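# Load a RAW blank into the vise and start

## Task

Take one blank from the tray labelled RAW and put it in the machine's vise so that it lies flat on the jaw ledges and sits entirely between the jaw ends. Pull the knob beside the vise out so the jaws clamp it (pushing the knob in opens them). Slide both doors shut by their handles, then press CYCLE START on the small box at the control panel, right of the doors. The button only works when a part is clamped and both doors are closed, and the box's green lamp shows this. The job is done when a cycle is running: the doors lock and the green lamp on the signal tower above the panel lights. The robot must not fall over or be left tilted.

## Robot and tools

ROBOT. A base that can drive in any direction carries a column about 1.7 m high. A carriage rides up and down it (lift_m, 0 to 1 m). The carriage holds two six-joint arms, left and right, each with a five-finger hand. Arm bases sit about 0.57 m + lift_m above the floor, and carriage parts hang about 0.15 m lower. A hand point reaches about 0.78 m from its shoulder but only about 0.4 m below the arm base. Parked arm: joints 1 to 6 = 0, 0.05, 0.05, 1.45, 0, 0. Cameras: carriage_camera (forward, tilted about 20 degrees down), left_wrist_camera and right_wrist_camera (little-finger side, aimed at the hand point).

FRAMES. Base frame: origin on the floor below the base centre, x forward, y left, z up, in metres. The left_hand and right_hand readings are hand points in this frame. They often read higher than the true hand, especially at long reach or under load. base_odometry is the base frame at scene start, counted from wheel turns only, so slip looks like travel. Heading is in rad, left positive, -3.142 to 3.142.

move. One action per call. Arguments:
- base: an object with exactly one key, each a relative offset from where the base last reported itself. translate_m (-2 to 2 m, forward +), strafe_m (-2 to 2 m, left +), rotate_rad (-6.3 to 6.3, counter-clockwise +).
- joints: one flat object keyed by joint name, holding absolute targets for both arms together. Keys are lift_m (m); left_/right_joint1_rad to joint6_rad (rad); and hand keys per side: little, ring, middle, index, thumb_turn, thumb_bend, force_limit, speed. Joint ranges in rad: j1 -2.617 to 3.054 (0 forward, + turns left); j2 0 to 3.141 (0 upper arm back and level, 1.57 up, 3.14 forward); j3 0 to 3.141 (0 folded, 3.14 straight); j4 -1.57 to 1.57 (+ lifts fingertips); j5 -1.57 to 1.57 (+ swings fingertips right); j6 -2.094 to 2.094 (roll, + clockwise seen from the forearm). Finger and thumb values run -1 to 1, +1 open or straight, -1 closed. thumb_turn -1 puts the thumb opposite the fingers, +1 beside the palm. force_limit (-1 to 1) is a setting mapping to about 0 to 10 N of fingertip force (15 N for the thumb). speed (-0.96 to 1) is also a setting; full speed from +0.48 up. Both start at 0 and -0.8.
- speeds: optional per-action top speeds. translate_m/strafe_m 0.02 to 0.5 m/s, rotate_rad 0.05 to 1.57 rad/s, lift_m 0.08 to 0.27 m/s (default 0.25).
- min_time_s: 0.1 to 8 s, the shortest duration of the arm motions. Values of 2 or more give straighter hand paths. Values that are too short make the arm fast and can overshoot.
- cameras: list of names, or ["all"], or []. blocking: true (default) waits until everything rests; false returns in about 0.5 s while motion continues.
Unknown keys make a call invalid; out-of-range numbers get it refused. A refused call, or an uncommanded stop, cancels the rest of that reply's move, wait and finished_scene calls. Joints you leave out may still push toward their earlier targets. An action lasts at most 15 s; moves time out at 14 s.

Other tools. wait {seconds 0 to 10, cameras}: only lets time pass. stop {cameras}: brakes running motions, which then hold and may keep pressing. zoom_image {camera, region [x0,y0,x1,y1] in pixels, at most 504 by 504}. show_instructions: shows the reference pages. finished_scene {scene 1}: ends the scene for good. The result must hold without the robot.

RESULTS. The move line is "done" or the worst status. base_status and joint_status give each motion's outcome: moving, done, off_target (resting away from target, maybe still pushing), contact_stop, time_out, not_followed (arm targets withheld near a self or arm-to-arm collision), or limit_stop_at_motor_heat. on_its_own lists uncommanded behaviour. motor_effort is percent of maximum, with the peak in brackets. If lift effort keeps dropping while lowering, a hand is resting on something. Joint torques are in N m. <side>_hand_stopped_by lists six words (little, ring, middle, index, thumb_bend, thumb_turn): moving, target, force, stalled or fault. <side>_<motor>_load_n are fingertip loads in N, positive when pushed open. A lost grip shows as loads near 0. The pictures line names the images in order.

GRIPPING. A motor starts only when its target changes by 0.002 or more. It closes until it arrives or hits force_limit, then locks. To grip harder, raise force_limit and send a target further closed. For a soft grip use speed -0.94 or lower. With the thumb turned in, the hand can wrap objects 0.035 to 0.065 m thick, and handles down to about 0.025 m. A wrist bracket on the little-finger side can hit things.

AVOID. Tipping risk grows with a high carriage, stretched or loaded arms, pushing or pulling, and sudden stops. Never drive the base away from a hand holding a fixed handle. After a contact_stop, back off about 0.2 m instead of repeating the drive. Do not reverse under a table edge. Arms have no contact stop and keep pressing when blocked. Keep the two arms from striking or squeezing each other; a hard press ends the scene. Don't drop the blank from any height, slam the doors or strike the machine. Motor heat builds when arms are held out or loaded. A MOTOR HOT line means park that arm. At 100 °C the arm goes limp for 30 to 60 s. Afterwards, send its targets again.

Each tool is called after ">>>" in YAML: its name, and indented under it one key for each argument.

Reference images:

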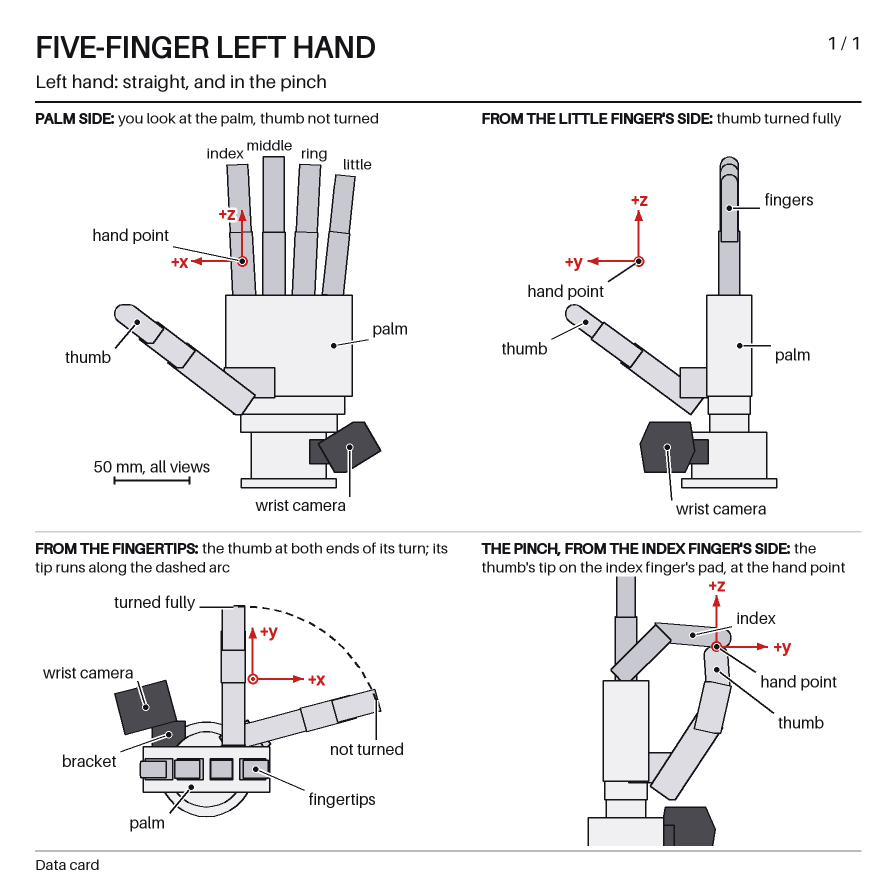

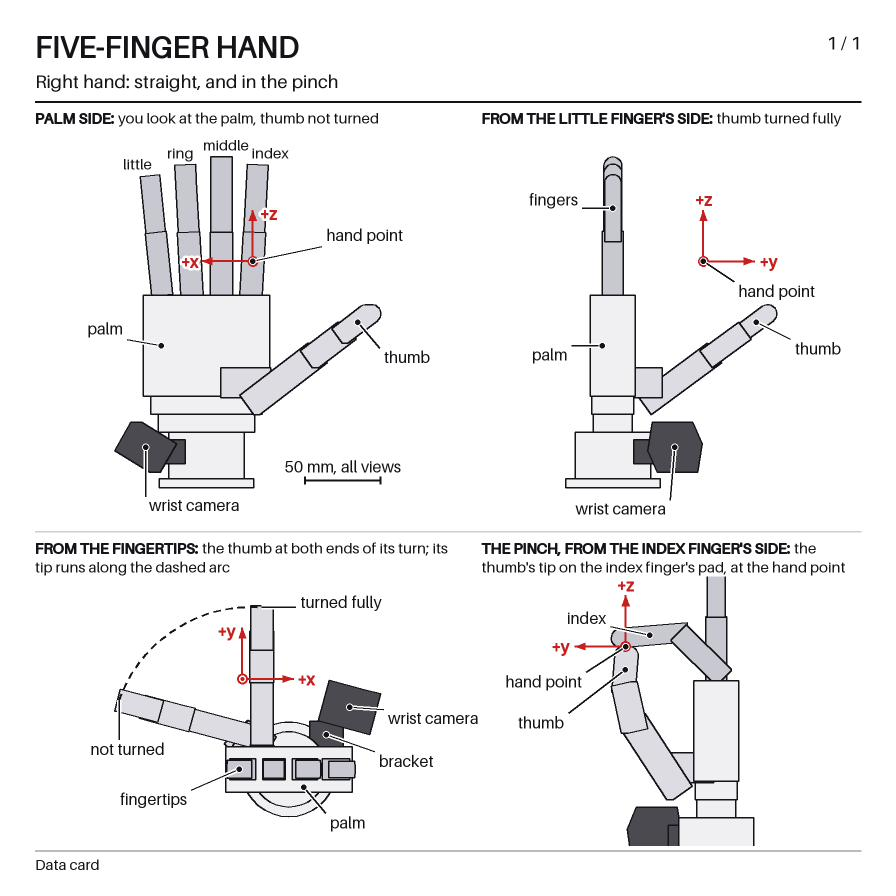

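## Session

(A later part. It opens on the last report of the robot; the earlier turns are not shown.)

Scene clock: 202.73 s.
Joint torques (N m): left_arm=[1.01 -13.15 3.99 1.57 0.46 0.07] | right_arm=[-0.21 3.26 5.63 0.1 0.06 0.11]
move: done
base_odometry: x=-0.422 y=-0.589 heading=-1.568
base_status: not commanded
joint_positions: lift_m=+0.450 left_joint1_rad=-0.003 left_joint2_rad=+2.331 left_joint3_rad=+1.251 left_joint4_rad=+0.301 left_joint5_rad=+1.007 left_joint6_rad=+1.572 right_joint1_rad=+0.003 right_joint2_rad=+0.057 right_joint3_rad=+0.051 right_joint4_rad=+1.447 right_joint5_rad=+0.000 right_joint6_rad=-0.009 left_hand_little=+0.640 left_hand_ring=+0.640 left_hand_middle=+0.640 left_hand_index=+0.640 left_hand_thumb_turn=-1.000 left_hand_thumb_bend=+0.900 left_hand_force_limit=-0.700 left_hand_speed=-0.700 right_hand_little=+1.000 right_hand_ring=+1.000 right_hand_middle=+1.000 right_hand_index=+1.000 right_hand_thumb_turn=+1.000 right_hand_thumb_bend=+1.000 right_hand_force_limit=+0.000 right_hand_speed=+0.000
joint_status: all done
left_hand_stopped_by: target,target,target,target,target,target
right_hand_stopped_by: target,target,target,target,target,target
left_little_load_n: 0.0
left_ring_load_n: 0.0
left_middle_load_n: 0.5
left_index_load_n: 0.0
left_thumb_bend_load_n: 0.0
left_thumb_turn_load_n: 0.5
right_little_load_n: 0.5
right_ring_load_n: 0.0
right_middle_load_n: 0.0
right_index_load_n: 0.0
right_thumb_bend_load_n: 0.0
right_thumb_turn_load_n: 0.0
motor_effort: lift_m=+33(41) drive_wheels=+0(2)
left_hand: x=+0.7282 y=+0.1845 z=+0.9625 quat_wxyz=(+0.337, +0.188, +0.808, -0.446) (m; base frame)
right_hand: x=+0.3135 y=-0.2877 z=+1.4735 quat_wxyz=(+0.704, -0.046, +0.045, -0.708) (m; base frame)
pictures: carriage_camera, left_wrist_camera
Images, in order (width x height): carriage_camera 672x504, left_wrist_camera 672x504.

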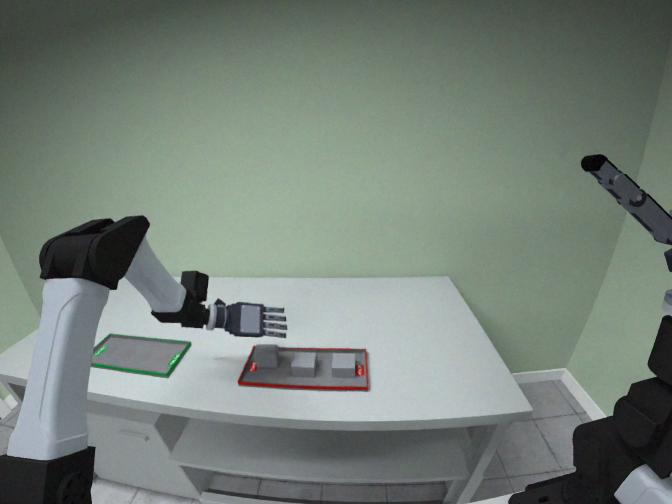

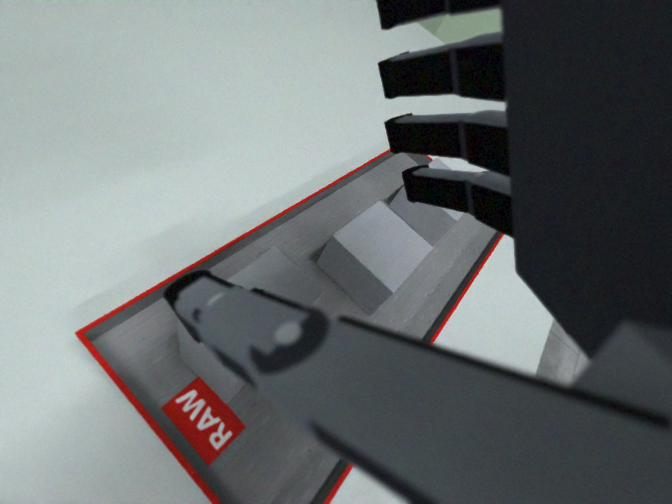

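>>> zoom_image:
  camera: "carriage_camera"
  region: [250, 340, 285, 370]

>>> zoom_image:
  camera: "carriage_camera"
  region: [288, 348, 323, 378]

Scaled by 14.400 from the camera's 672x504 image, which has a finer 960x720 frame.

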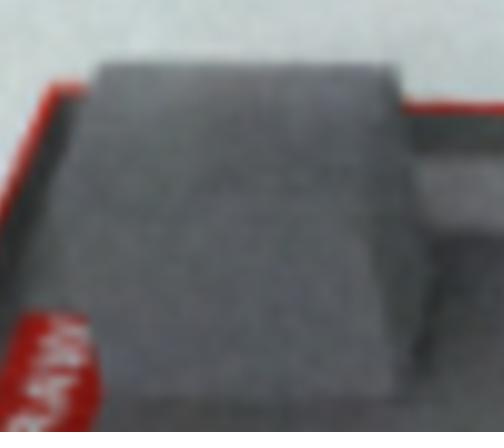

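Scaled by 14.400 from the camera's 672x504 image, which has a finer 960x720 frame.

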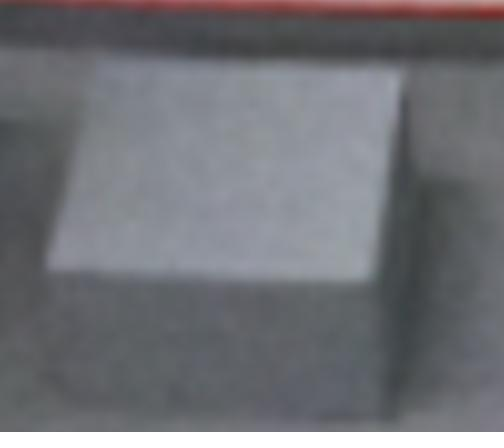

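>>> move:
  base: {"translate_m": -0.25}
  speeds: {"translate_m": 0.25}

>>> move:
  base: {"strafe_m": -0.135}
  joints: {"left_joint1_rad": 0.0, "left_joint2_rad": 2.423, "left_joint3_rad": 1.947, "left_joint4_rad": -1.095, "left_joint5_rad": 0.927, "left_joint6_rad": 1.571, "left_hand_ring": 0.7, "left_hand_little": 1.0, "left_hand_index": 0.641, "left_hand_middle": 0.641}
  min_time_s: 2.5
  cameras: ["carriage_camera", "left_wrist_camera"]

Scene clock: 208.07 s.
Joint torques (N m): left_arm=[0.98 -13.09 3.93 1.57 0.43 0.07] | right_arm=[-0.21 3.29 5.52 0.05 0.07 0.11]
move: done
base_odometry: x=-0.423 y=-0.339 heading=-1.567
base_status: done
joint_positions: lift_m=+0.450 left_joint1_rad=-0.003 left_joint2_rad=+2.331 left_joint3_rad=+1.251 left_joint4_rad=+0.300 left_joint5_rad=+1.007 left_joint6_rad=+1.572 right_joint1_rad=+0.003 right_joint2_rad=+0.057 right_joint3_rad=+0.051 right_joint4_rad=+1.451 right_joint5_rad=+0.000 right_joint6_rad=-0.009 left_hand_little=+0.640 left_hand_ring=+0.640 left_hand_middle=+0.640 left_hand_index=+0.640 left_hand_thumb_turn=-1.000 left_hand_thumb_bend=+0.900 left_hand_force_limit=-0.700 left_hand_speed=-0.700 right_hand_little=+1.000 right_hand_ring=+1.000 right_hand_middle=+1.000 right_hand_index=+1.000 right_hand_thumb_turn=+1.000 right_hand_thumb_bend=+1.000 right_hand_force_limit=+0.000 right_hand_speed=+0.000
joint_status: not commanded
left_hand_stopped_by: target,target,target,target,target,target
right_hand_stopped_by: target,target,target,target,target,target
left_little_load_n: 0.0
left_ring_load_n: 0.0
left_middle_load_n: 0.0
left_index_load_n: 0.0
left_thumb_bend_load_n: 0.0
left_thumb_turn_load_n: 0.5
right_little_load_n: 0.0
right_ring_load_n: 0.0
right_middle_load_n: 0.0
right_index_load_n: 0.0
right_thumb_bend_load_n: 0.0
right_thumb_turn_load_n: 0.0
motor_effort: lift_m=+34(34) drive_wheels=-2(9)
left_hand: x=+0.7281 y=+0.1845 z=+0.9624 quat_wxyz=(+0.337, +0.188, +0.808, -0.446) (m; base frame)
right_hand: x=+0.3126 y=-0.2876 z=+1.4738 quat_wxyz=(+0.704, -0.045, +0.044, -0.708) (m; base frame)
pictures: none

Scene clock: 210.93 s.
Joint torques (N m): left_arm=[0.94 -12.52 6.27 0.15 0.56 0.05] | right_arm=[-0.21 3.29 5.61 0.06 0.06 0.11]
move: done
base_odometry: x=-0.558 y=-0.339 heading=-1.568
base_status: done
joint_positions: lift_m=+0.450 left_joint1_rad=-0.004 left_joint2_rad=+2.403 left_joint3_rad=+1.925 left_joint4_rad=-1.083 left_joint5_rad=+0.945 left_joint6_rad=+1.572 right_joint1_rad=+0.003 right_joint2_rad=+0.057 right_joint3_rad=+0.051 right_joint4_rad=+1.451 right_joint5_rad=+0.001 right_joint6_rad=-0.009 left_hand_little=+1.000 left_hand_ring=+0.700 left_hand_middle=+0.642 left_hand_index=+0.642 left_hand_thumb_turn=-1.000 left_hand_thumb_bend=+0.900 left_hand_force_limit=-0.700 left_hand_speed=-0.700 right_hand_little=+1.000 right_hand_ring=+1.000 right_hand_middle=+1.000 right_hand_index=+1.000 right_hand_thumb_turn=+1.000 right_hand_thumb_bend=+1.000 right_hand_force_limit=+0.000 right_hand_speed=+0.000
joint_status: all done
left_hand_stopped_by: target,target,target,target,target,target
right_hand_stopped_by: target,target,target,target,target,target
left_little_load_n: 0.0
left_ring_load_n: 0.0
left_middle_load_n: 0.0
left_index_load_n: 0.0
left_thumb_bend_load_n: 0.0
left_thumb_turn_load_n: 0.0
right_little_load_n: 0.0
right_ring_load_n: 0.0
right_middle_load_n: 0.0
right_index_load_n: 0.0
right_thumb_bend_load_n: 0.0
right_thumb_turn_load_n: 0.0
motor_effort: lift_m=+34(34) drive_wheels=-3(7)
left_hand: x=+0.6490 y=+0.1944 z=+1.0234 quat_wxyz=(+0.004, +0.004, +0.890, -0.455) (m; base frame)
right_hand: x=+0.3126 y=-0.2878 z=+1.4738 quat_wxyz=(+0.704, -0.044, +0.044, -0.708) (m; base frame)
pictures: carriage_camera, left_wrist_camera
Images, in order (width x height): carriage_camera 672x504, left_wrist_camera 672x504.

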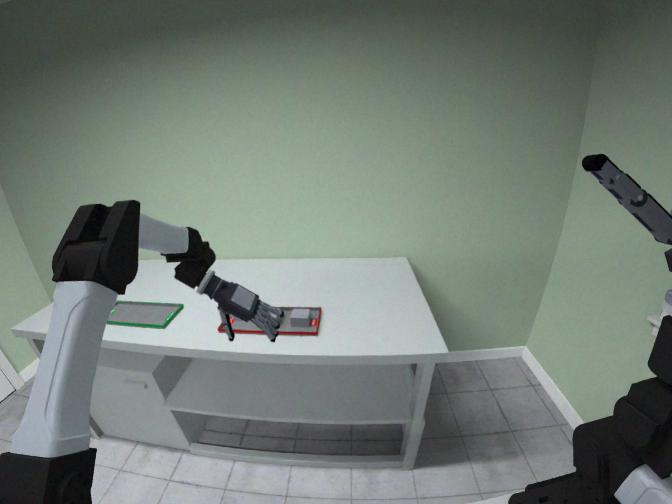

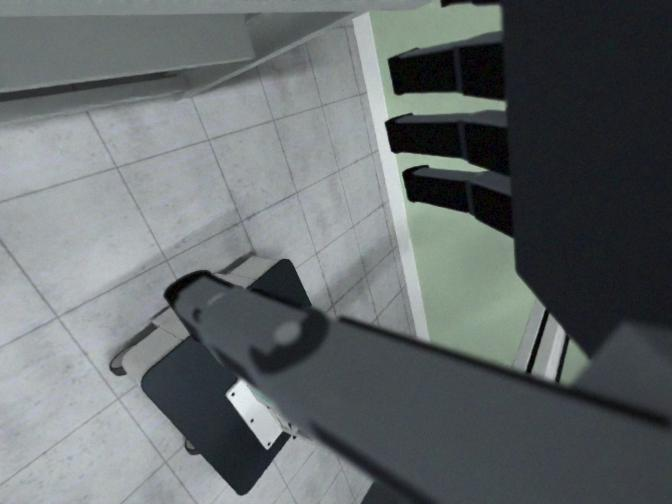

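>>> zoom_image:
  camera: "carriage_camera"
  region: [210, 295, 330, 345]

Scaled by 4.200 from the camera's 672x504 image, which has a finer 960x720 frame.

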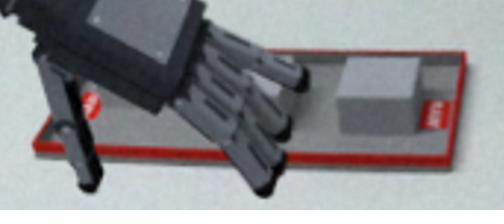

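>>> move:
  base: {"translate_m": 0.23}
  speeds: {"translate_m": 0.2}
  cameras: ["carriage_camera", "left_wrist_camera"]

>>> zoom_image:
  camera: "carriage_camera"
  region: [200, 320, 320, 380]

>>> zoom_image:
  camera: "left_wrist_camera"
  region: [0, 0, 500, 400]

Scene clock: 213.53 s.
Joint torques (N m): left_arm=[1.13 -12.78 6.27 0.2 0.58 0.05] | right_arm=[-0.21 3.26 5.59 0.06 0.06 0.11]
move: done
base_odometry: x=-0.558 y=-0.569 heading=-1.568
base_status: done
joint_positions: lift_m=+0.450 left_joint1_rad=-0.004 left_joint2_rad=+2.405 left_joint3_rad=+1.925 left_joint4_rad=-1.089 left_joint5_rad=+0.944 left_joint6_rad=+1.572 right_joint1_rad=+0.003 right_joint2_rad=+0.057 right_joint3_rad=+0.051 right_joint4_rad=+1.451 right_joint5_rad=+0.001 right_joint6_rad=-0.009 left_hand_little=+1.000 left_hand_ring=+0.700 left_hand_middle=+0.642 left_hand_index=+0.642 left_hand_thumb_turn=-1.000 left_hand_thumb_bend=+0.900 left_hand_force_limit=-0.700 left_hand_speed=-0.700 right_hand_little=+1.000 right_hand_ring=+1.000 right_hand_middle=+1.000 right_hand_index=+1.000 right_hand_thumb_turn=+1.000 right_hand_thumb_bend=+1.000 right_hand_force_limit=+0.000 right_hand_speed=+0.000
joint_status: not commanded
left_hand_stopped_by: target,target,target,target,target,target
right_hand_stopped_by: target,target,target,target,target,target
left_little_load_n: 0.0
left_ring_load_n: 0.0
left_middle_load_n: -0.5
left_index_load_n: 0.0
left_thumb_bend_load_n: 0.0
left_thumb_turn_load_n: 0.0
right_little_load_n: 0.0
right_ring_load_n: 0.0
right_middle_load_n: 0.0
right_index_load_n: 0.0
right_thumb_bend_load_n: 0.0
right_thumb_turn_load_n: 0.0
motor_effort: lift_m=+34(34) drive_wheels=-4(6)
left_hand: x=+0.6474 y=+0.1947 z=+1.0226 quat_wxyz=(+0.001, +0.003, +0.891, -0.454) (m; base frame)
right_hand: x=+0.3126 y=-0.2878 z=+1.4738 quat_wxyz=(+0.704, -0.044, +0.044, -0.708) (m; base frame)
pictures: carriage_camera, left_wrist_camera
Images, in order (width x height): carriage_camera 672x504, left_wrist_camera 672x504.

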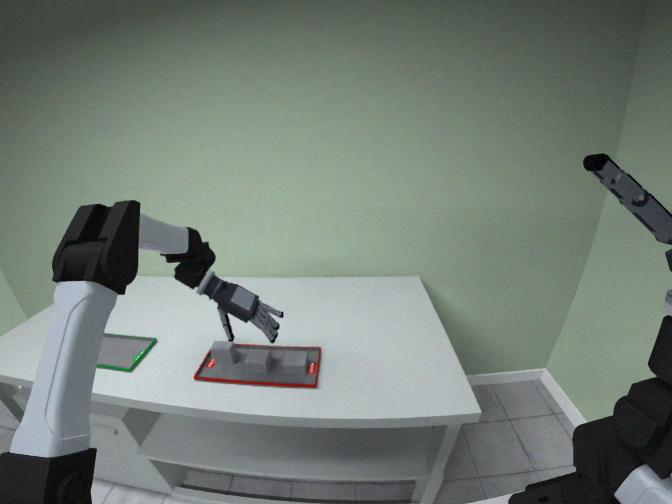

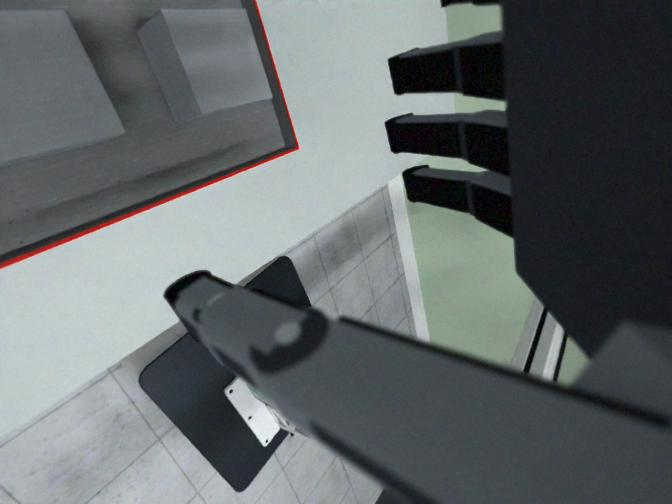

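Scaled by 4.200 from the camera's 672x504 image, which has a finer 960x720 frame.

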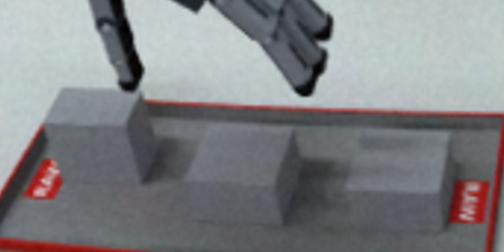

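Scaled by 1.008 from the camera's 672x504 image, which has a finer 960x720 frame.

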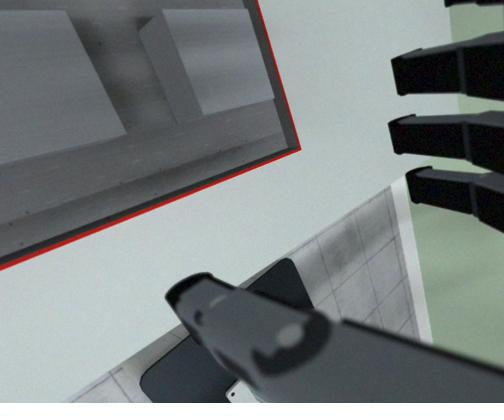

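>>> move:
  base: {"strafe_m": 0.007}
  speeds: {"strafe_m": 0.05}

>>> move:
  base: {"translate_m": 0.086}
  joints: {"lift_m": 0.36}
  speeds: {"translate_m": 0.1, "lift_m": 0.08}
  cameras: ["carriage_camera", "left_wrist_camera"]

>>> zoom_image:
  camera: "carriage_camera"
  region: [180, 300, 320, 380]

>>> zoom_image:
  camera: "left_wrist_camera"
  region: [0, 0, 500, 400]

Scene clock: 214.43 s.
Joint torques (N m): left_arm=[0.46 -12.6 6.26 0.19 0.62 0.05] | right_arm=[-0.2 3.28 5.6 0.06 0.07 0.11]
move: done
base_odometry: x=-0.551 y=-0.569 heading=-1.569
base_status: done
joint_positions: lift_m=+0.450 left_joint1_rad=+0.002 left_joint2_rad=+2.405 left_joint3_rad=+1.925 left_joint4_rad=-1.089 left_joint5_rad=+0.942 left_joint6_rad=+1.572 right_joint1_rad=+0.003 right_joint2_rad=+0.057 right_joint3_rad=+0.051 right_joint4_rad=+1.450 right_joint5_rad=+0.000 right_joint6_rad=-0.009 left_hand_little=+1.000 left_hand_ring=+0.700 left_hand_middle=+0.642 left_hand_index=+0.642 left_hand_thumb_turn=-1.000 left_hand_thumb_bend=+0.900 left_hand_force_limit=-0.700 left_hand_speed=-0.700 right_hand_little=+1.000 right_hand_ring=+1.000 right_hand_middle=+1.000 right_hand_index=+1.000 right_hand_thumb_turn=+1.000 right_hand_thumb_bend=+1.000 right_hand_force_limit=+0.000 right_hand_speed=+0.000
joint_status: not commanded
left_hand_stopped_by: target,target,target,target,target,target
right_hand_stopped_by: target,target,target,target,target,target
left_little_load_n: 0.0
left_ring_load_n: 0.0
left_middle_load_n: 0.0
left_index_load_n: 0.0
left_thumb_bend_load_n: 0.0
left_thumb_turn_load_n: 0.0
right_little_load_n: 0.0
right_ring_load_n: 0.0
right_middle_load_n: 0.0
right_index_load_n: 0.0
right_thumb_bend_load_n: 0.0
right_thumb_turn_load_n: 0.0
motor_effort: lift_m=+33(34) drive_wheels=+2(4)
left_hand: x=+0.6480 y=+0.1973 z=+1.0223 quat_wxyz=(+0.002, +0.000, +0.891, -0.454) (m; base frame)
right_hand: x=+0.3127 y=-0.2876 z=+1.4738 quat_wxyz=(+0.704, -0.045, +0.044, -0.708) (m; base frame)
pictures: none

Scene clock: 216.07 s.
Joint torques (N m): left_arm=[0.42 -13.55 5.85 0.19 0.62 0.05] | right_arm=[-0.2 3.29 5.65 0.1 0.07 0.11]
move: done
base_odometry: x=-0.550 y=-0.655 heading=-1.568
base_status: done
joint_positions: lift_m=+0.360 left_joint1_rad=+0.002 left_joint2_rad=+2.413 left_joint3_rad=+1.931 left_joint4_rad=-1.090 left_joint5_rad=+0.941 left_joint6_rad=+1.572 right_joint1_rad=+0.003 right_joint2_rad=+0.057 right_joint3_rad=+0.051 right_joint4_rad=+1.448 right_joint5_rad=+0.000 right_joint6_rad=-0.009 left_hand_little=+1.000 left_hand_ring=+0.700 left_hand_middle=+0.642 left_hand_index=+0.642 left_hand_thumb_turn=-1.000 left_hand_thumb_bend=+0.900 left_hand_force_limit=-0.700 left_hand_speed=-0.700 right_hand_little=+1.000 right_hand_ring=+1.000 right_hand_middle=+1.000 right_hand_index=+1.000 right_hand_thumb_turn=+1.000 right_hand_thumb_bend=+1.000 right_hand_force_limit=+0.000 right_hand_speed=+0.000
joint_status: all done
left_hand_stopped_by: target,target,target,target,target,target
right_hand_stopped_by: target,target,target,target,target,target
left_little_load_n: 0.0
left_ring_load_n: 0.0
left_middle_load_n: -0.5
left_index_load_n: 0.0
left_thumb_bend_load_n: 0.5
left_thumb_turn_load_n: 0.0
right_little_load_n: 0.0
right_ring_load_n: 0.0
right_middle_load_n: 0.0
right_index_load_n: 0.0
right_thumb_bend_load_n: 0.0
right_thumb_turn_load_n: 0.0
motor_effort: lift_m=+26(27) drive_wheels=-4(7)
left_hand: x=+0.6483 y=+0.1974 z=+0.9304 quat_wxyz=(+0.000, -0.001, +0.891, -0.453) (m; base frame)
right_hand: x=+0.3132 y=-0.2876 z=+1.3842 quat_wxyz=(+0.704, -0.045, +0.045, -0.708) (m; base frame)
pictures: carriage_camera, left_wrist_camera
Images, in order (width x height): carriage_camera 672x504, left_wrist_camera 672x504.

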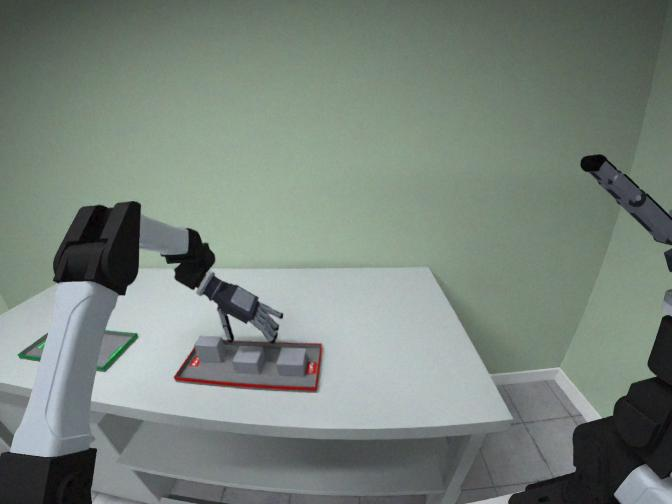

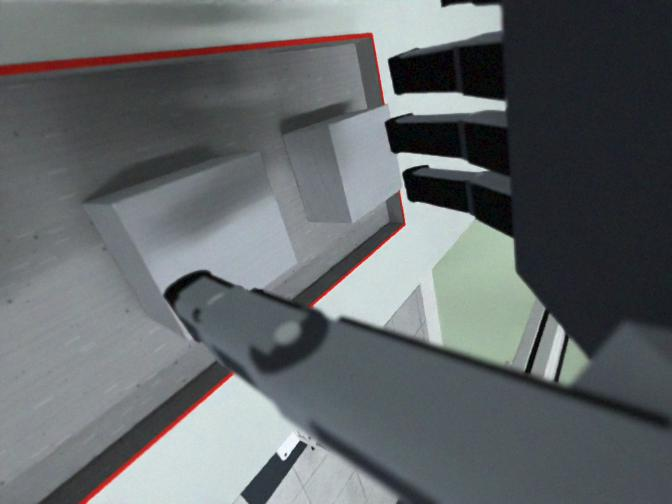

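Scaled by 3.600 from the camera's 672x504 image, which has a finer 960x720 frame.

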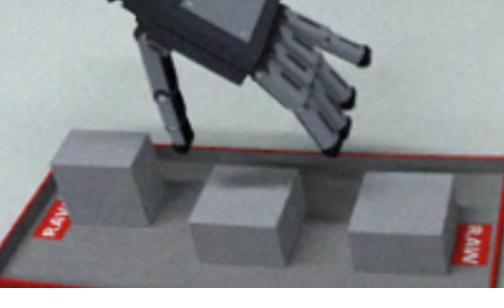

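Scaled by 1.008 from the camera's 672x504 image, which has a finer 960x720 frame.

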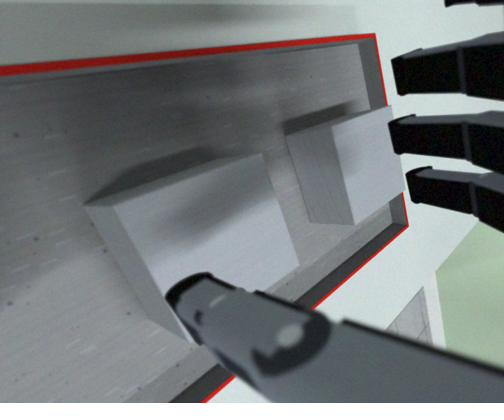

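>>> move:
  joints: {"lift_m": 0.325}
  speeds: {"lift_m": 0.08}
  cameras: ["carriage_camera", "left_wrist_camera"]

>>> zoom_image:
  camera: "carriage_camera"
  region: [180, 290, 320, 370]

>>> zoom_image:
  camera: "left_wrist_camera"
  region: [100, 50, 520, 380]

Scene clock: 217.17 s.
Joint torques (N m): left_arm=[0.47 -13.68 5.56 0.22 0.62 0.04] | right_arm=[-0.2 3.22 5.64 0.1 0.07 0.11]
move: done
base_odometry: x=-0.550 y=-0.655 heading=-1.568
base_status: not commanded
joint_positions: lift_m=+0.325 left_joint1_rad=+0.002 left_joint2_rad=+2.414 left_joint3_rad=+1.934 left_joint4_rad=-1.091 left_joint5_rad=+0.940 left_joint6_rad=+1.572 right_joint1_rad=+0.003 right_joint2_rad=+0.057 right_joint3_rad=+0.051 right_joint4_rad=+1.448 right_joint5_rad=+0.000 right_joint6_rad=-0.009 left_hand_little=+1.000 left_hand_ring=+0.700 left_hand_middle=+0.642 left_hand_index=+0.642 left_hand_thumb_turn=-1.000 left_hand_thumb_bend=+0.900 left_hand_force_limit=-0.700 left_hand_speed=-0.700 right_hand_little=+1.000 right_hand_ring=+1.000 right_hand_middle=+1.000 right_hand_index=+1.000 right_hand_thumb_turn=+1.000 right_hand_thumb_bend=+1.000 right_hand_force_limit=+0.000 right_hand_speed=+0.000
joint_status: all done
left_hand_stopped_by: target,target,target,target,target,target
right_hand_stopped_by: target,target,target,target,target,target
left_little_load_n: 0.0
left_ring_load_n: 0.0
left_middle_load_n: 0.0
left_index_load_n: 0.0
left_thumb_bend_load_n: 0.0
left_thumb_turn_load_n: 0.0
right_little_load_n: 0.0
right_ring_load_n: 0.0
right_middle_load_n: 0.0
right_index_load_n: 0.0
right_thumb_bend_load_n: 0.0
right_thumb_turn_load_n: 0.0
motor_effort: lift_m=+26(27) drive_wheels=-4(4)
left_hand: x=+0.6489 y=+0.1976 z=+0.8955 quat_wxyz=(+0.000, +0.000, +0.892, -0.453) (m; base frame)
right_hand: x=+0.3134 y=-0.2876 z=+1.3491 quat_wxyz=(+0.703, -0.046, +0.045, -0.708) (m; base frame)
pictures: carriage_camera, left_wrist_camera
Images, in order (width x height): carriage_camera 672x504, left_wrist_camera 672x504.

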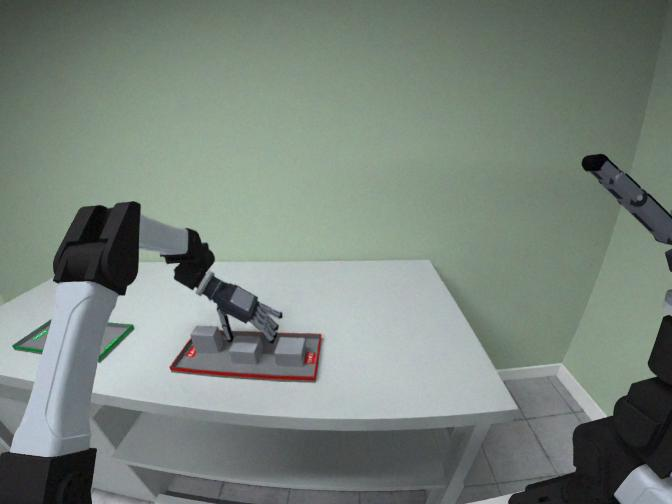

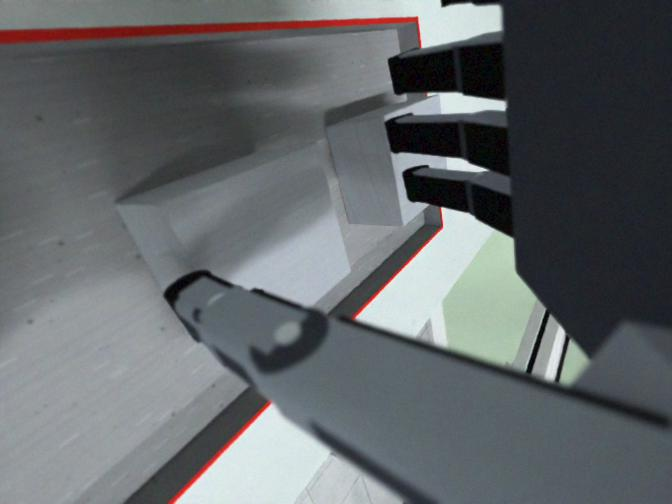

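Scaled by 3.600 from the camera's 672x504 image, which has a finer 960x720 frame.

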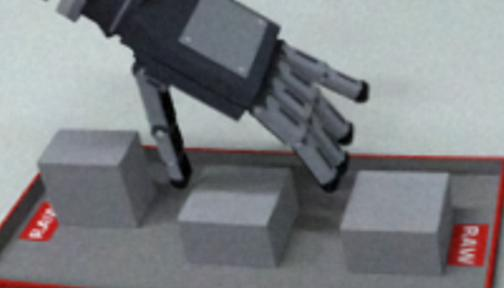

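Scaled by 1.200 from the camera's 672x504 image, which has a finer 960x720 frame.

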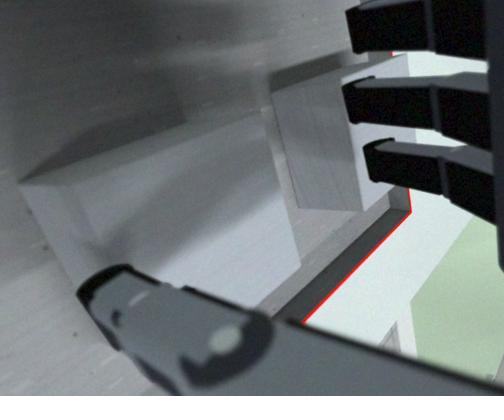

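>>> move:
  joints: {"left_hand_index": 0.48, "left_hand_middle": 0.48, "left_hand_ring": 0.55}

>>> move:
  joints: {"lift_m": 0.31}
  speeds: {"lift_m": 0.08}
  cameras: ["carriage_camera", "left_wrist_camera"]

>>> zoom_image:
  camera: "carriage_camera"
  region: [200, 300, 300, 370]

Scene clock: 218.03 s.
Joint torques (N m): left_arm=[0.49 -13.71 5.59 0.21 0.62 0.05] | right_arm=[-0.2 3.26 5.6 0.1 0.07 0.11]
move: done
base_odometry: x=-0.550 y=-0.655 heading=-1.568
base_status: not commanded
joint_positions: lift_m=+0.325 left_joint1_rad=+0.002 left_joint2_rad=+2.414 left_joint3_rad=+1.934 left_joint4_rad=-1.091 left_joint5_rad=+0.940 left_joint6_rad=+1.572 right_joint1_rad=+0.003 right_joint2_rad=+0.057 right_joint3_rad=+0.051 right_joint4_rad=+1.448 right_joint5_rad=+0.000 right_joint6_rad=-0.009 left_hand_little=+1.000 left_hand_ring=+0.550 left_hand_middle=+0.480 left_hand_index=+0.480 left_hand_thumb_turn=-1.000 left_hand_thumb_bend=+0.900 left_hand_force_limit=-0.700 left_hand_speed=-0.700 right_hand_little=+1.000 right_hand_ring=+1.000 right_hand_middle=+1.000 right_hand_index=+1.000 right_hand_thumb_turn=+1.000 right_hand_thumb_bend=+1.000 right_hand_force_limit=+0.000 right_hand_speed=+0.000
joint_status: all done
left_hand_stopped_by: target,target,target,target,target,target
right_hand_stopped_by: target,target,target,target,target,target
left_little_load_n: 0.0
left_ring_load_n: 0.0
left_middle_load_n: 0.0
left_index_load_n: 0.0
left_thumb_bend_load_n: 0.0
left_thumb_turn_load_n: 0.0
right_little_load_n: 0.0
right_ring_load_n: 0.0
right_middle_load_n: 0.0
right_index_load_n: 0.0
right_thumb_bend_load_n: 0.0
right_thumb_turn_load_n: 0.0
motor_effort: lift_m=+26(26) drive_wheels=+2(2)
left_hand: x=+0.6489 y=+0.1976 z=+0.8955 quat_wxyz=(+0.000, +0.000, +0.892, -0.453) (m; base frame)
right_hand: x=+0.3134 y=-0.2876 z=+1.3491 quat_wxyz=(+0.703, -0.046, +0.045, -0.708) (m; base frame)
pictures: none

Scene clock: 218.60 s.
Joint torques (N m): left_arm=[0.58 -13.85 5.42 0.21 0.66 0.04] | right_arm=[-0.2 3.29 5.61 0.09 0.07 0.11]
move: done
base_odometry: x=-0.550 y=-0.655 heading=-1.568
base_status: not commanded
joint_positions: lift_m=+0.310 left_joint1_rad=+0.002 left_joint2_rad=+2.416 left_joint3_rad=+1.936 left_joint4_rad=-1.091 left_joint5_rad=+0.939 left_joint6_rad=+1.572 right_joint1_rad=+0.003 right_joint2_rad=+0.057 right_joint3_rad=+0.051 right_joint4_rad=+1.448 right_joint5_rad=+0.000 right_joint6_rad=-0.009 left_hand_little=+1.000 left_hand_ring=+0.550 left_hand_middle=+0.480 left_hand_index=+0.480 left_hand_thumb_turn=-1.000 left_hand_thumb_bend=+0.900 left_hand_force_limit=-0.700 left_hand_speed=-0.700 right_hand_little=+1.000 right_hand_ring=+1.000 right_hand_middle=+1.000 right_hand_index=+1.000 right_hand_thumb_turn=+1.000 right_hand_thumb_bend=+1.000 right_hand_force_limit=+0.000 right_hand_speed=+0.000
joint_status: all done
left_hand_stopped_by: target,target,target,target,target,target
right_hand_stopped_by: target,target,target,target,target,target
left_little_load_n: 0.5
left_ring_load_n: 0.0
left_middle_load_n: 0.0
left_index_load_n: 0.0
left_thumb_bend_load_n: 0.0
left_thumb_turn_load_n: 0.0
right_little_load_n: 0.0
right_ring_load_n: 0.0
right_middle_load_n: 0.0
right_index_load_n: 0.0
right_thumb_bend_load_n: 0.0
right_thumb_turn_load_n: 0.0
motor_effort: lift_m=+26(27) drive_wheels=-4(4)
left_hand: x=+0.6492 y=+0.1978 z=+0.8803 quat_wxyz=(+0.000, +0.000, +0.892, -0.452) (m; base frame)
right_hand: x=+0.3134 y=-0.2876 z=+1.3341 quat_wxyz=(+0.703, -0.046, +0.045, -0.708) (m; base frame)
pictures: carriage_camera, left_wrist_camera
Images, in order (width x height): carriage_camera 672x504, left_wrist_camera 672x504.

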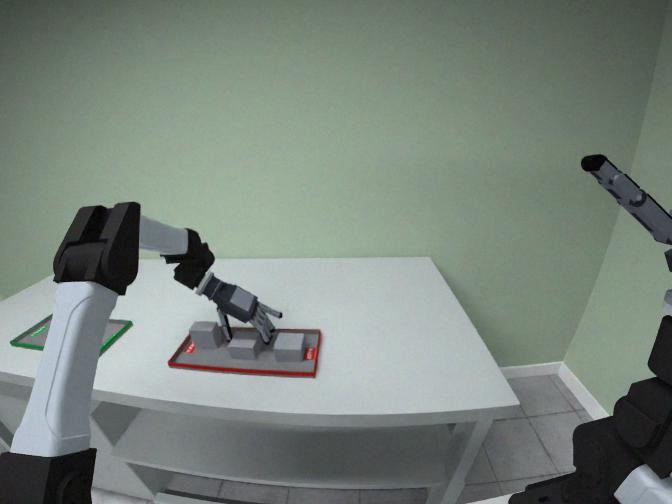

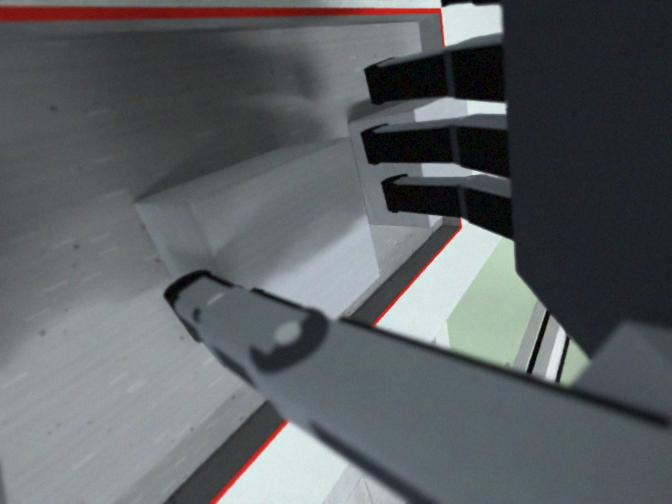

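Scaled by 5.040 from the camera's 672x504 image, which has a finer 960x720 frame.

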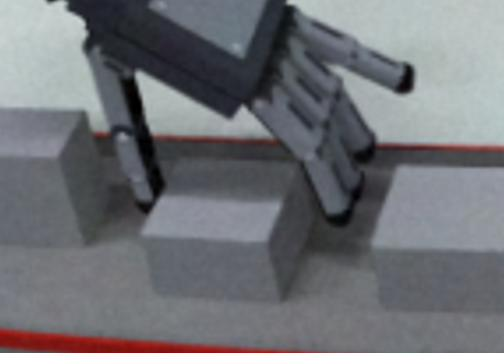

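>>> move:
  joints: {"left_hand_speed": -0.9, "left_hand_force_limit": -0.6, "left_hand_index": -0.2, "left_hand_middle": -0.2, "left_hand_thumb_bend": 0.4}
  cameras: ["carriage_camera", "left_wrist_camera"]

>>> zoom_image:
  camera: "carriage_camera"
  region: [200, 300, 300, 370]

Scene clock: 221.37 s.
Joint torques (N m): left_arm=[0.25 -13.87 5.49 0.22 0.84 0.05] | right_arm=[-0.2 3.28 5.61 0.1 0.07 0.11]
move: off_target
base_odometry: x=-0.550 y=-0.655 heading=-1.568
base_status: not commanded
joint_positions: lift_m=+0.310 left_joint1_rad=+0.004 left_joint2_rad=+2.416 left_joint3_rad=+1.936 left_joint4_rad=-1.092 left_joint5_rad=+0.921 left_joint6_rad=+1.572 right_joint1_rad=+0.003 right_joint2_rad=+0.057 right_joint3_rad=+0.051 right_joint4_rad=+1.448 right_joint5_rad=+0.000 right_joint6_rad=-0.009 left_hand_little=+1.000 left_hand_ring=+0.550 left_hand_middle=+0.268 left_hand_index=+0.230 left_hand_thumb_turn=-1.000 left_hand_thumb_bend=+0.794 left_hand_force_limit=-0.600 left_hand_speed=-0.900 right_hand_little=+1.000 right_hand_ring=+1.000 right_hand_middle=+1.000 right_hand_index=+1.000 right_hand_thumb_turn=+1.000 right_hand_thumb_bend=+1.000 right_hand_force_limit=+0.000 right_hand_speed=+0.000
joint_status: left_hand_middle off_target (ended at +0.268, target -0.200); left_hand_index off_target (ended at +0.230, target -0.200); left_hand_thumb_bend off_target (ended at +0.794, target +0.400); the others done
left_hand_stopped_by: target,target,force,force,force,target
right_hand_stopped_by: target,target,target,target,target,target
left_little_load_n: 0.0
left_ring_load_n: 0.0
left_middle_load_n: 4.0
left_index_load_n: 3.0
left_thumb_bend_load_n: 6.0
left_thumb_turn_load_n: 0.5
right_little_load_n: 0.0
right_ring_load_n: 0.0
right_middle_load_n: 0.0
right_index_load_n: 0.0
right_thumb_bend_load_n: 0.0
right_thumb_turn_load_n: 0.0
motor_effort: lift_m=+26(26) drive_wheels=+2(4)
left_hand: x=+0.6493 y=+0.2016 z=+0.8782 quat_wxyz=(+0.001, -0.001, +0.896, -0.444) (m; base frame)
right_hand: x=+0.3134 y=-0.2876 z=+1.3341 quat_wxyz=(+0.703, -0.046, +0.045, -0.708) (m; base frame)
pictures: carriage_camera, left_wrist_camera
Images, in order (width x height): carriage_camera 672x504, left_wrist_camera 672x504.

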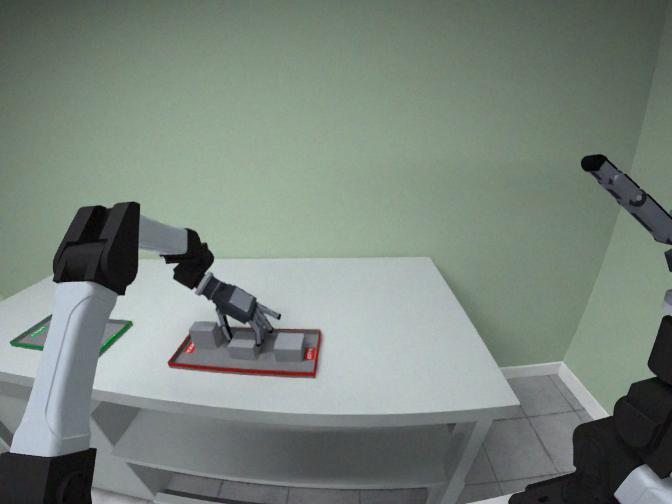

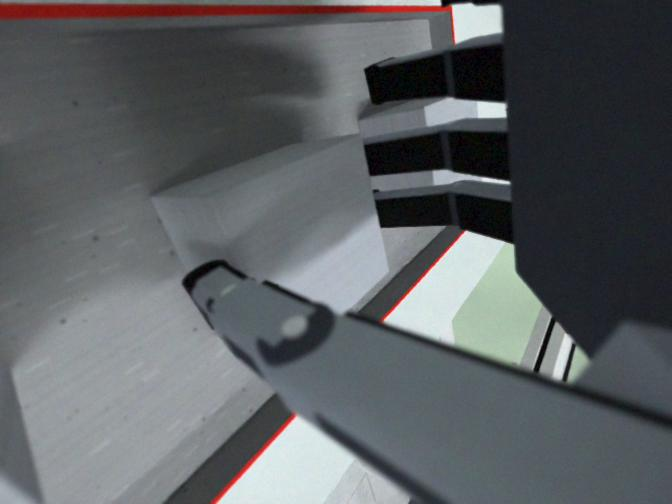

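Scaled by 5.040 from the camera's 672x504 image, which has a finer 960x720 frame.

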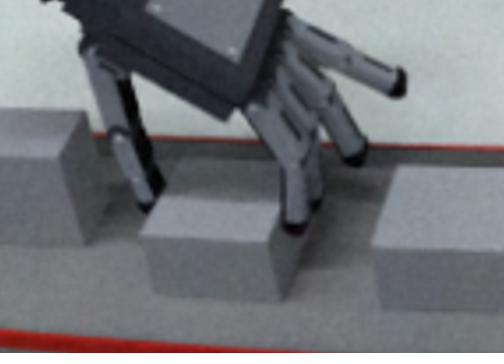

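>>> move:
  joints: {"left_hand_speed": -0.93, "left_hand_force_limit": 0.2, "left_hand_index": -0.25, "left_hand_middle": -0.25, "left_hand_thumb_bend": 0.35}

>>> move:
  joints: {"lift_m": 0.32}
  speeds: {"lift_m": 0.08}
  cameras: ["carriage_camera", "left_wrist_camera"]

>>> zoom_image:
  camera: "carriage_camera"
  region: [200, 300, 300, 370]

Scene clock: 222.00 s.
Joint torques (N m): left_arm=[0.31 -13.87 5.46 0.22 0.82 0.05] | right_arm=[-0.18 3.29 5.63 0.1 0.07 0.11]
move: off_target
base_odometry: x=-0.550 y=-0.655 heading=-1.568
base_status: not commanded
joint_positions: lift_m=+0.310 left_joint1_rad=+0.004 left_joint2_rad=+2.416 left_joint3_rad=+1.936 left_joint4_rad=-1.092 left_joint5_rad=+0.921 left_joint6_rad=+1.572 right_joint1_rad=+0.003 right_joint2_rad=+0.057 right_joint3_rad=+0.051 right_joint4_rad=+1.448 right_joint5_rad=+0.000 right_joint6_rad=-0.009 left_hand_little=+1.000 left_hand_ring=+0.550 left_hand_middle=+0.263 left_hand_index=+0.219 left_hand_thumb_turn=-1.000 left_hand_thumb_bend=+0.793 left_hand_force_limit=+0.200 left_hand_speed=-0.930 right_hand_little=+1.000 right_hand_ring=+1.000 right_hand_middle=+1.000 right_hand_index=+1.000 right_hand_thumb_turn=+1.000 right_hand_thumb_bend=+1.000 right_hand_force_limit=+0.000 right_hand_speed=+0.000
joint_status: left_hand_middle off_target (ended at +0.263, target -0.250); left_hand_index off_target (ended at +0.219, target -0.250); left_hand_thumb_bend off_target (ended at +0.793, target +0.350); the others done
left_hand_stopped_by: target,target,force,force,force,target
right_hand_stopped_by: target,target,target,target,target,target
left_little_load_n: 0.0
left_ring_load_n: 0.0
left_middle_load_n: 4.5
left_index_load_n: 8.0
left_thumb_bend_load_n: 9.5
left_thumb_turn_load_n: 0.5
right_little_load_n: 0.0
right_ring_load_n: 0.0
right_middle_load_n: 0.0
right_index_load_n: 0.0
right_thumb_bend_load_n: 0.0
right_thumb_turn_load_n: 0.0
motor_effort: lift_m=+26(26) drive_wheels=+2(2)
left_hand: x=+0.6493 y=+0.2016 z=+0.8782 quat_wxyz=(+0.001, -0.001, +0.896, -0.444) (m; base frame)
right_hand: x=+0.3134 y=-0.2876 z=+1.3341 quat_wxyz=(+0.703, -0.046, +0.045, -0.708) (m; base frame)
pictures: none

Scene clock: 222.50 s.
Joint torques (N m): left_arm=[0.35 -15.02 5.48 0.19 1.08 0.05] | right_arm=[-0.2 3.32 5.61 0.1 0.07 0.11]
move: done
base_odometry: x=-0.550 y=-0.655 heading=-1.568
base_status: not commanded
joint_positions: lift_m=+0.320 left_joint1_rad=+0.004 left_joint2_rad=+2.426 left_joint3_rad=+1.936 left_joint4_rad=-1.089 left_joint5_rad=+0.899 left_joint6_rad=+1.572 right_joint1_rad=+0.003 right_joint2_rad=+0.057 right_joint3_rad=+0.051 right_joint4_rad=+1.448 right_joint5_rad=+0.000 right_joint6_rad=-0.009 left_hand_little=+1.000 left_hand_ring=+0.550 left_hand_middle=+0.263 left_hand_index=+0.219 left_hand_thumb_turn=-1.000 left_hand_thumb_bend=+0.793 left_hand_force_limit=+0.200 left_hand_speed=-0.930 right_hand_little=+1.000 right_hand_ring=+1.000 right_hand_middle=+1.000 right_hand_index=+1.000 right_hand_thumb_turn=+1.000 right_hand_thumb_bend=+1.000 right_hand_force_limit=+0.000 right_hand_speed=+0.000
joint_status: all done
left_hand_stopped_by: target,target,force,force,force,target
right_hand_stopped_by: target,target,target,target,target,target
left_little_load_n: 0.0
left_ring_load_n: 0.0
left_middle_load_n: 4.5
left_index_load_n: 8.0
left_thumb_bend_load_n: 10.0
left_thumb_turn_load_n: 1.0
right_little_load_n: 0.0
right_ring_load_n: 0.0
right_middle_load_n: 0.0
right_index_load_n: 0.0
right_thumb_bend_load_n: 0.0
right_thumb_turn_load_n: 0.0
motor_effort: lift_m=+35(41) drive_wheels=+2(4)
left_hand: x=+0.6485 y=+0.2053 z=+0.8804 quat_wxyz=(-0.003, -0.003, +0.901, -0.434) (m; base frame)
right_hand: x=+0.3134 y=-0.2876 z=+1.3434 quat_wxyz=(+0.703, -0.046, +0.045, -0.708) (m; base frame)
pictures: carriage_camera, left_wrist_camera
Images, in order (width x height): carriage_camera 672x504, left_wrist_camera 672x504.

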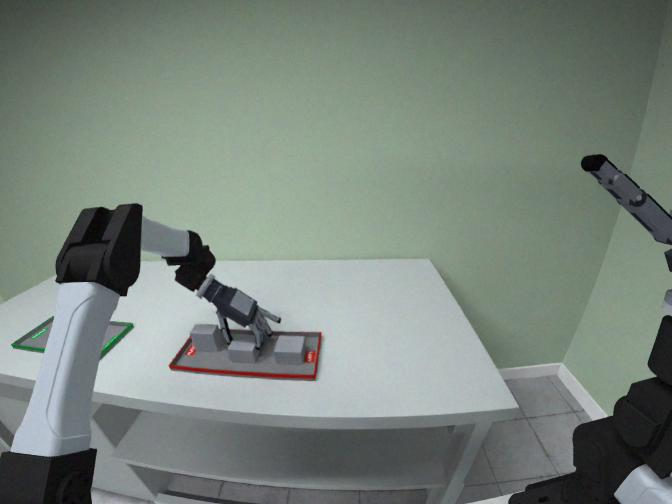

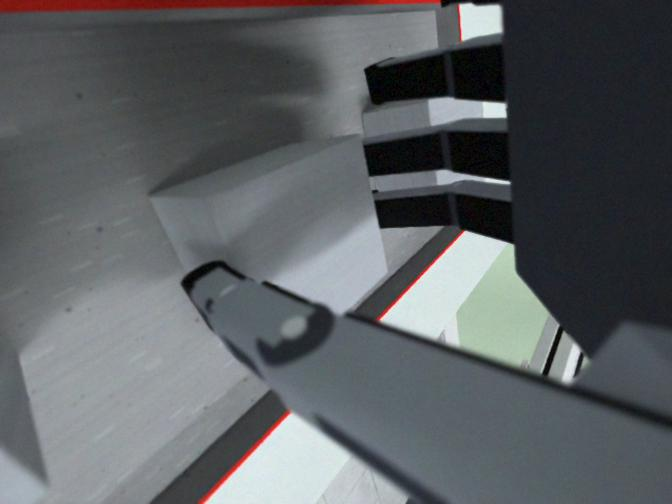

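Scaled by 5.040 from the camera's 672x504 image, which has a finer 960x720 frame.

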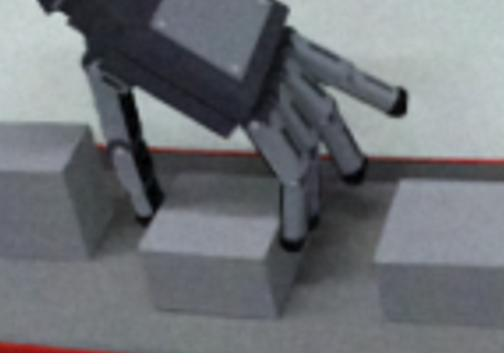

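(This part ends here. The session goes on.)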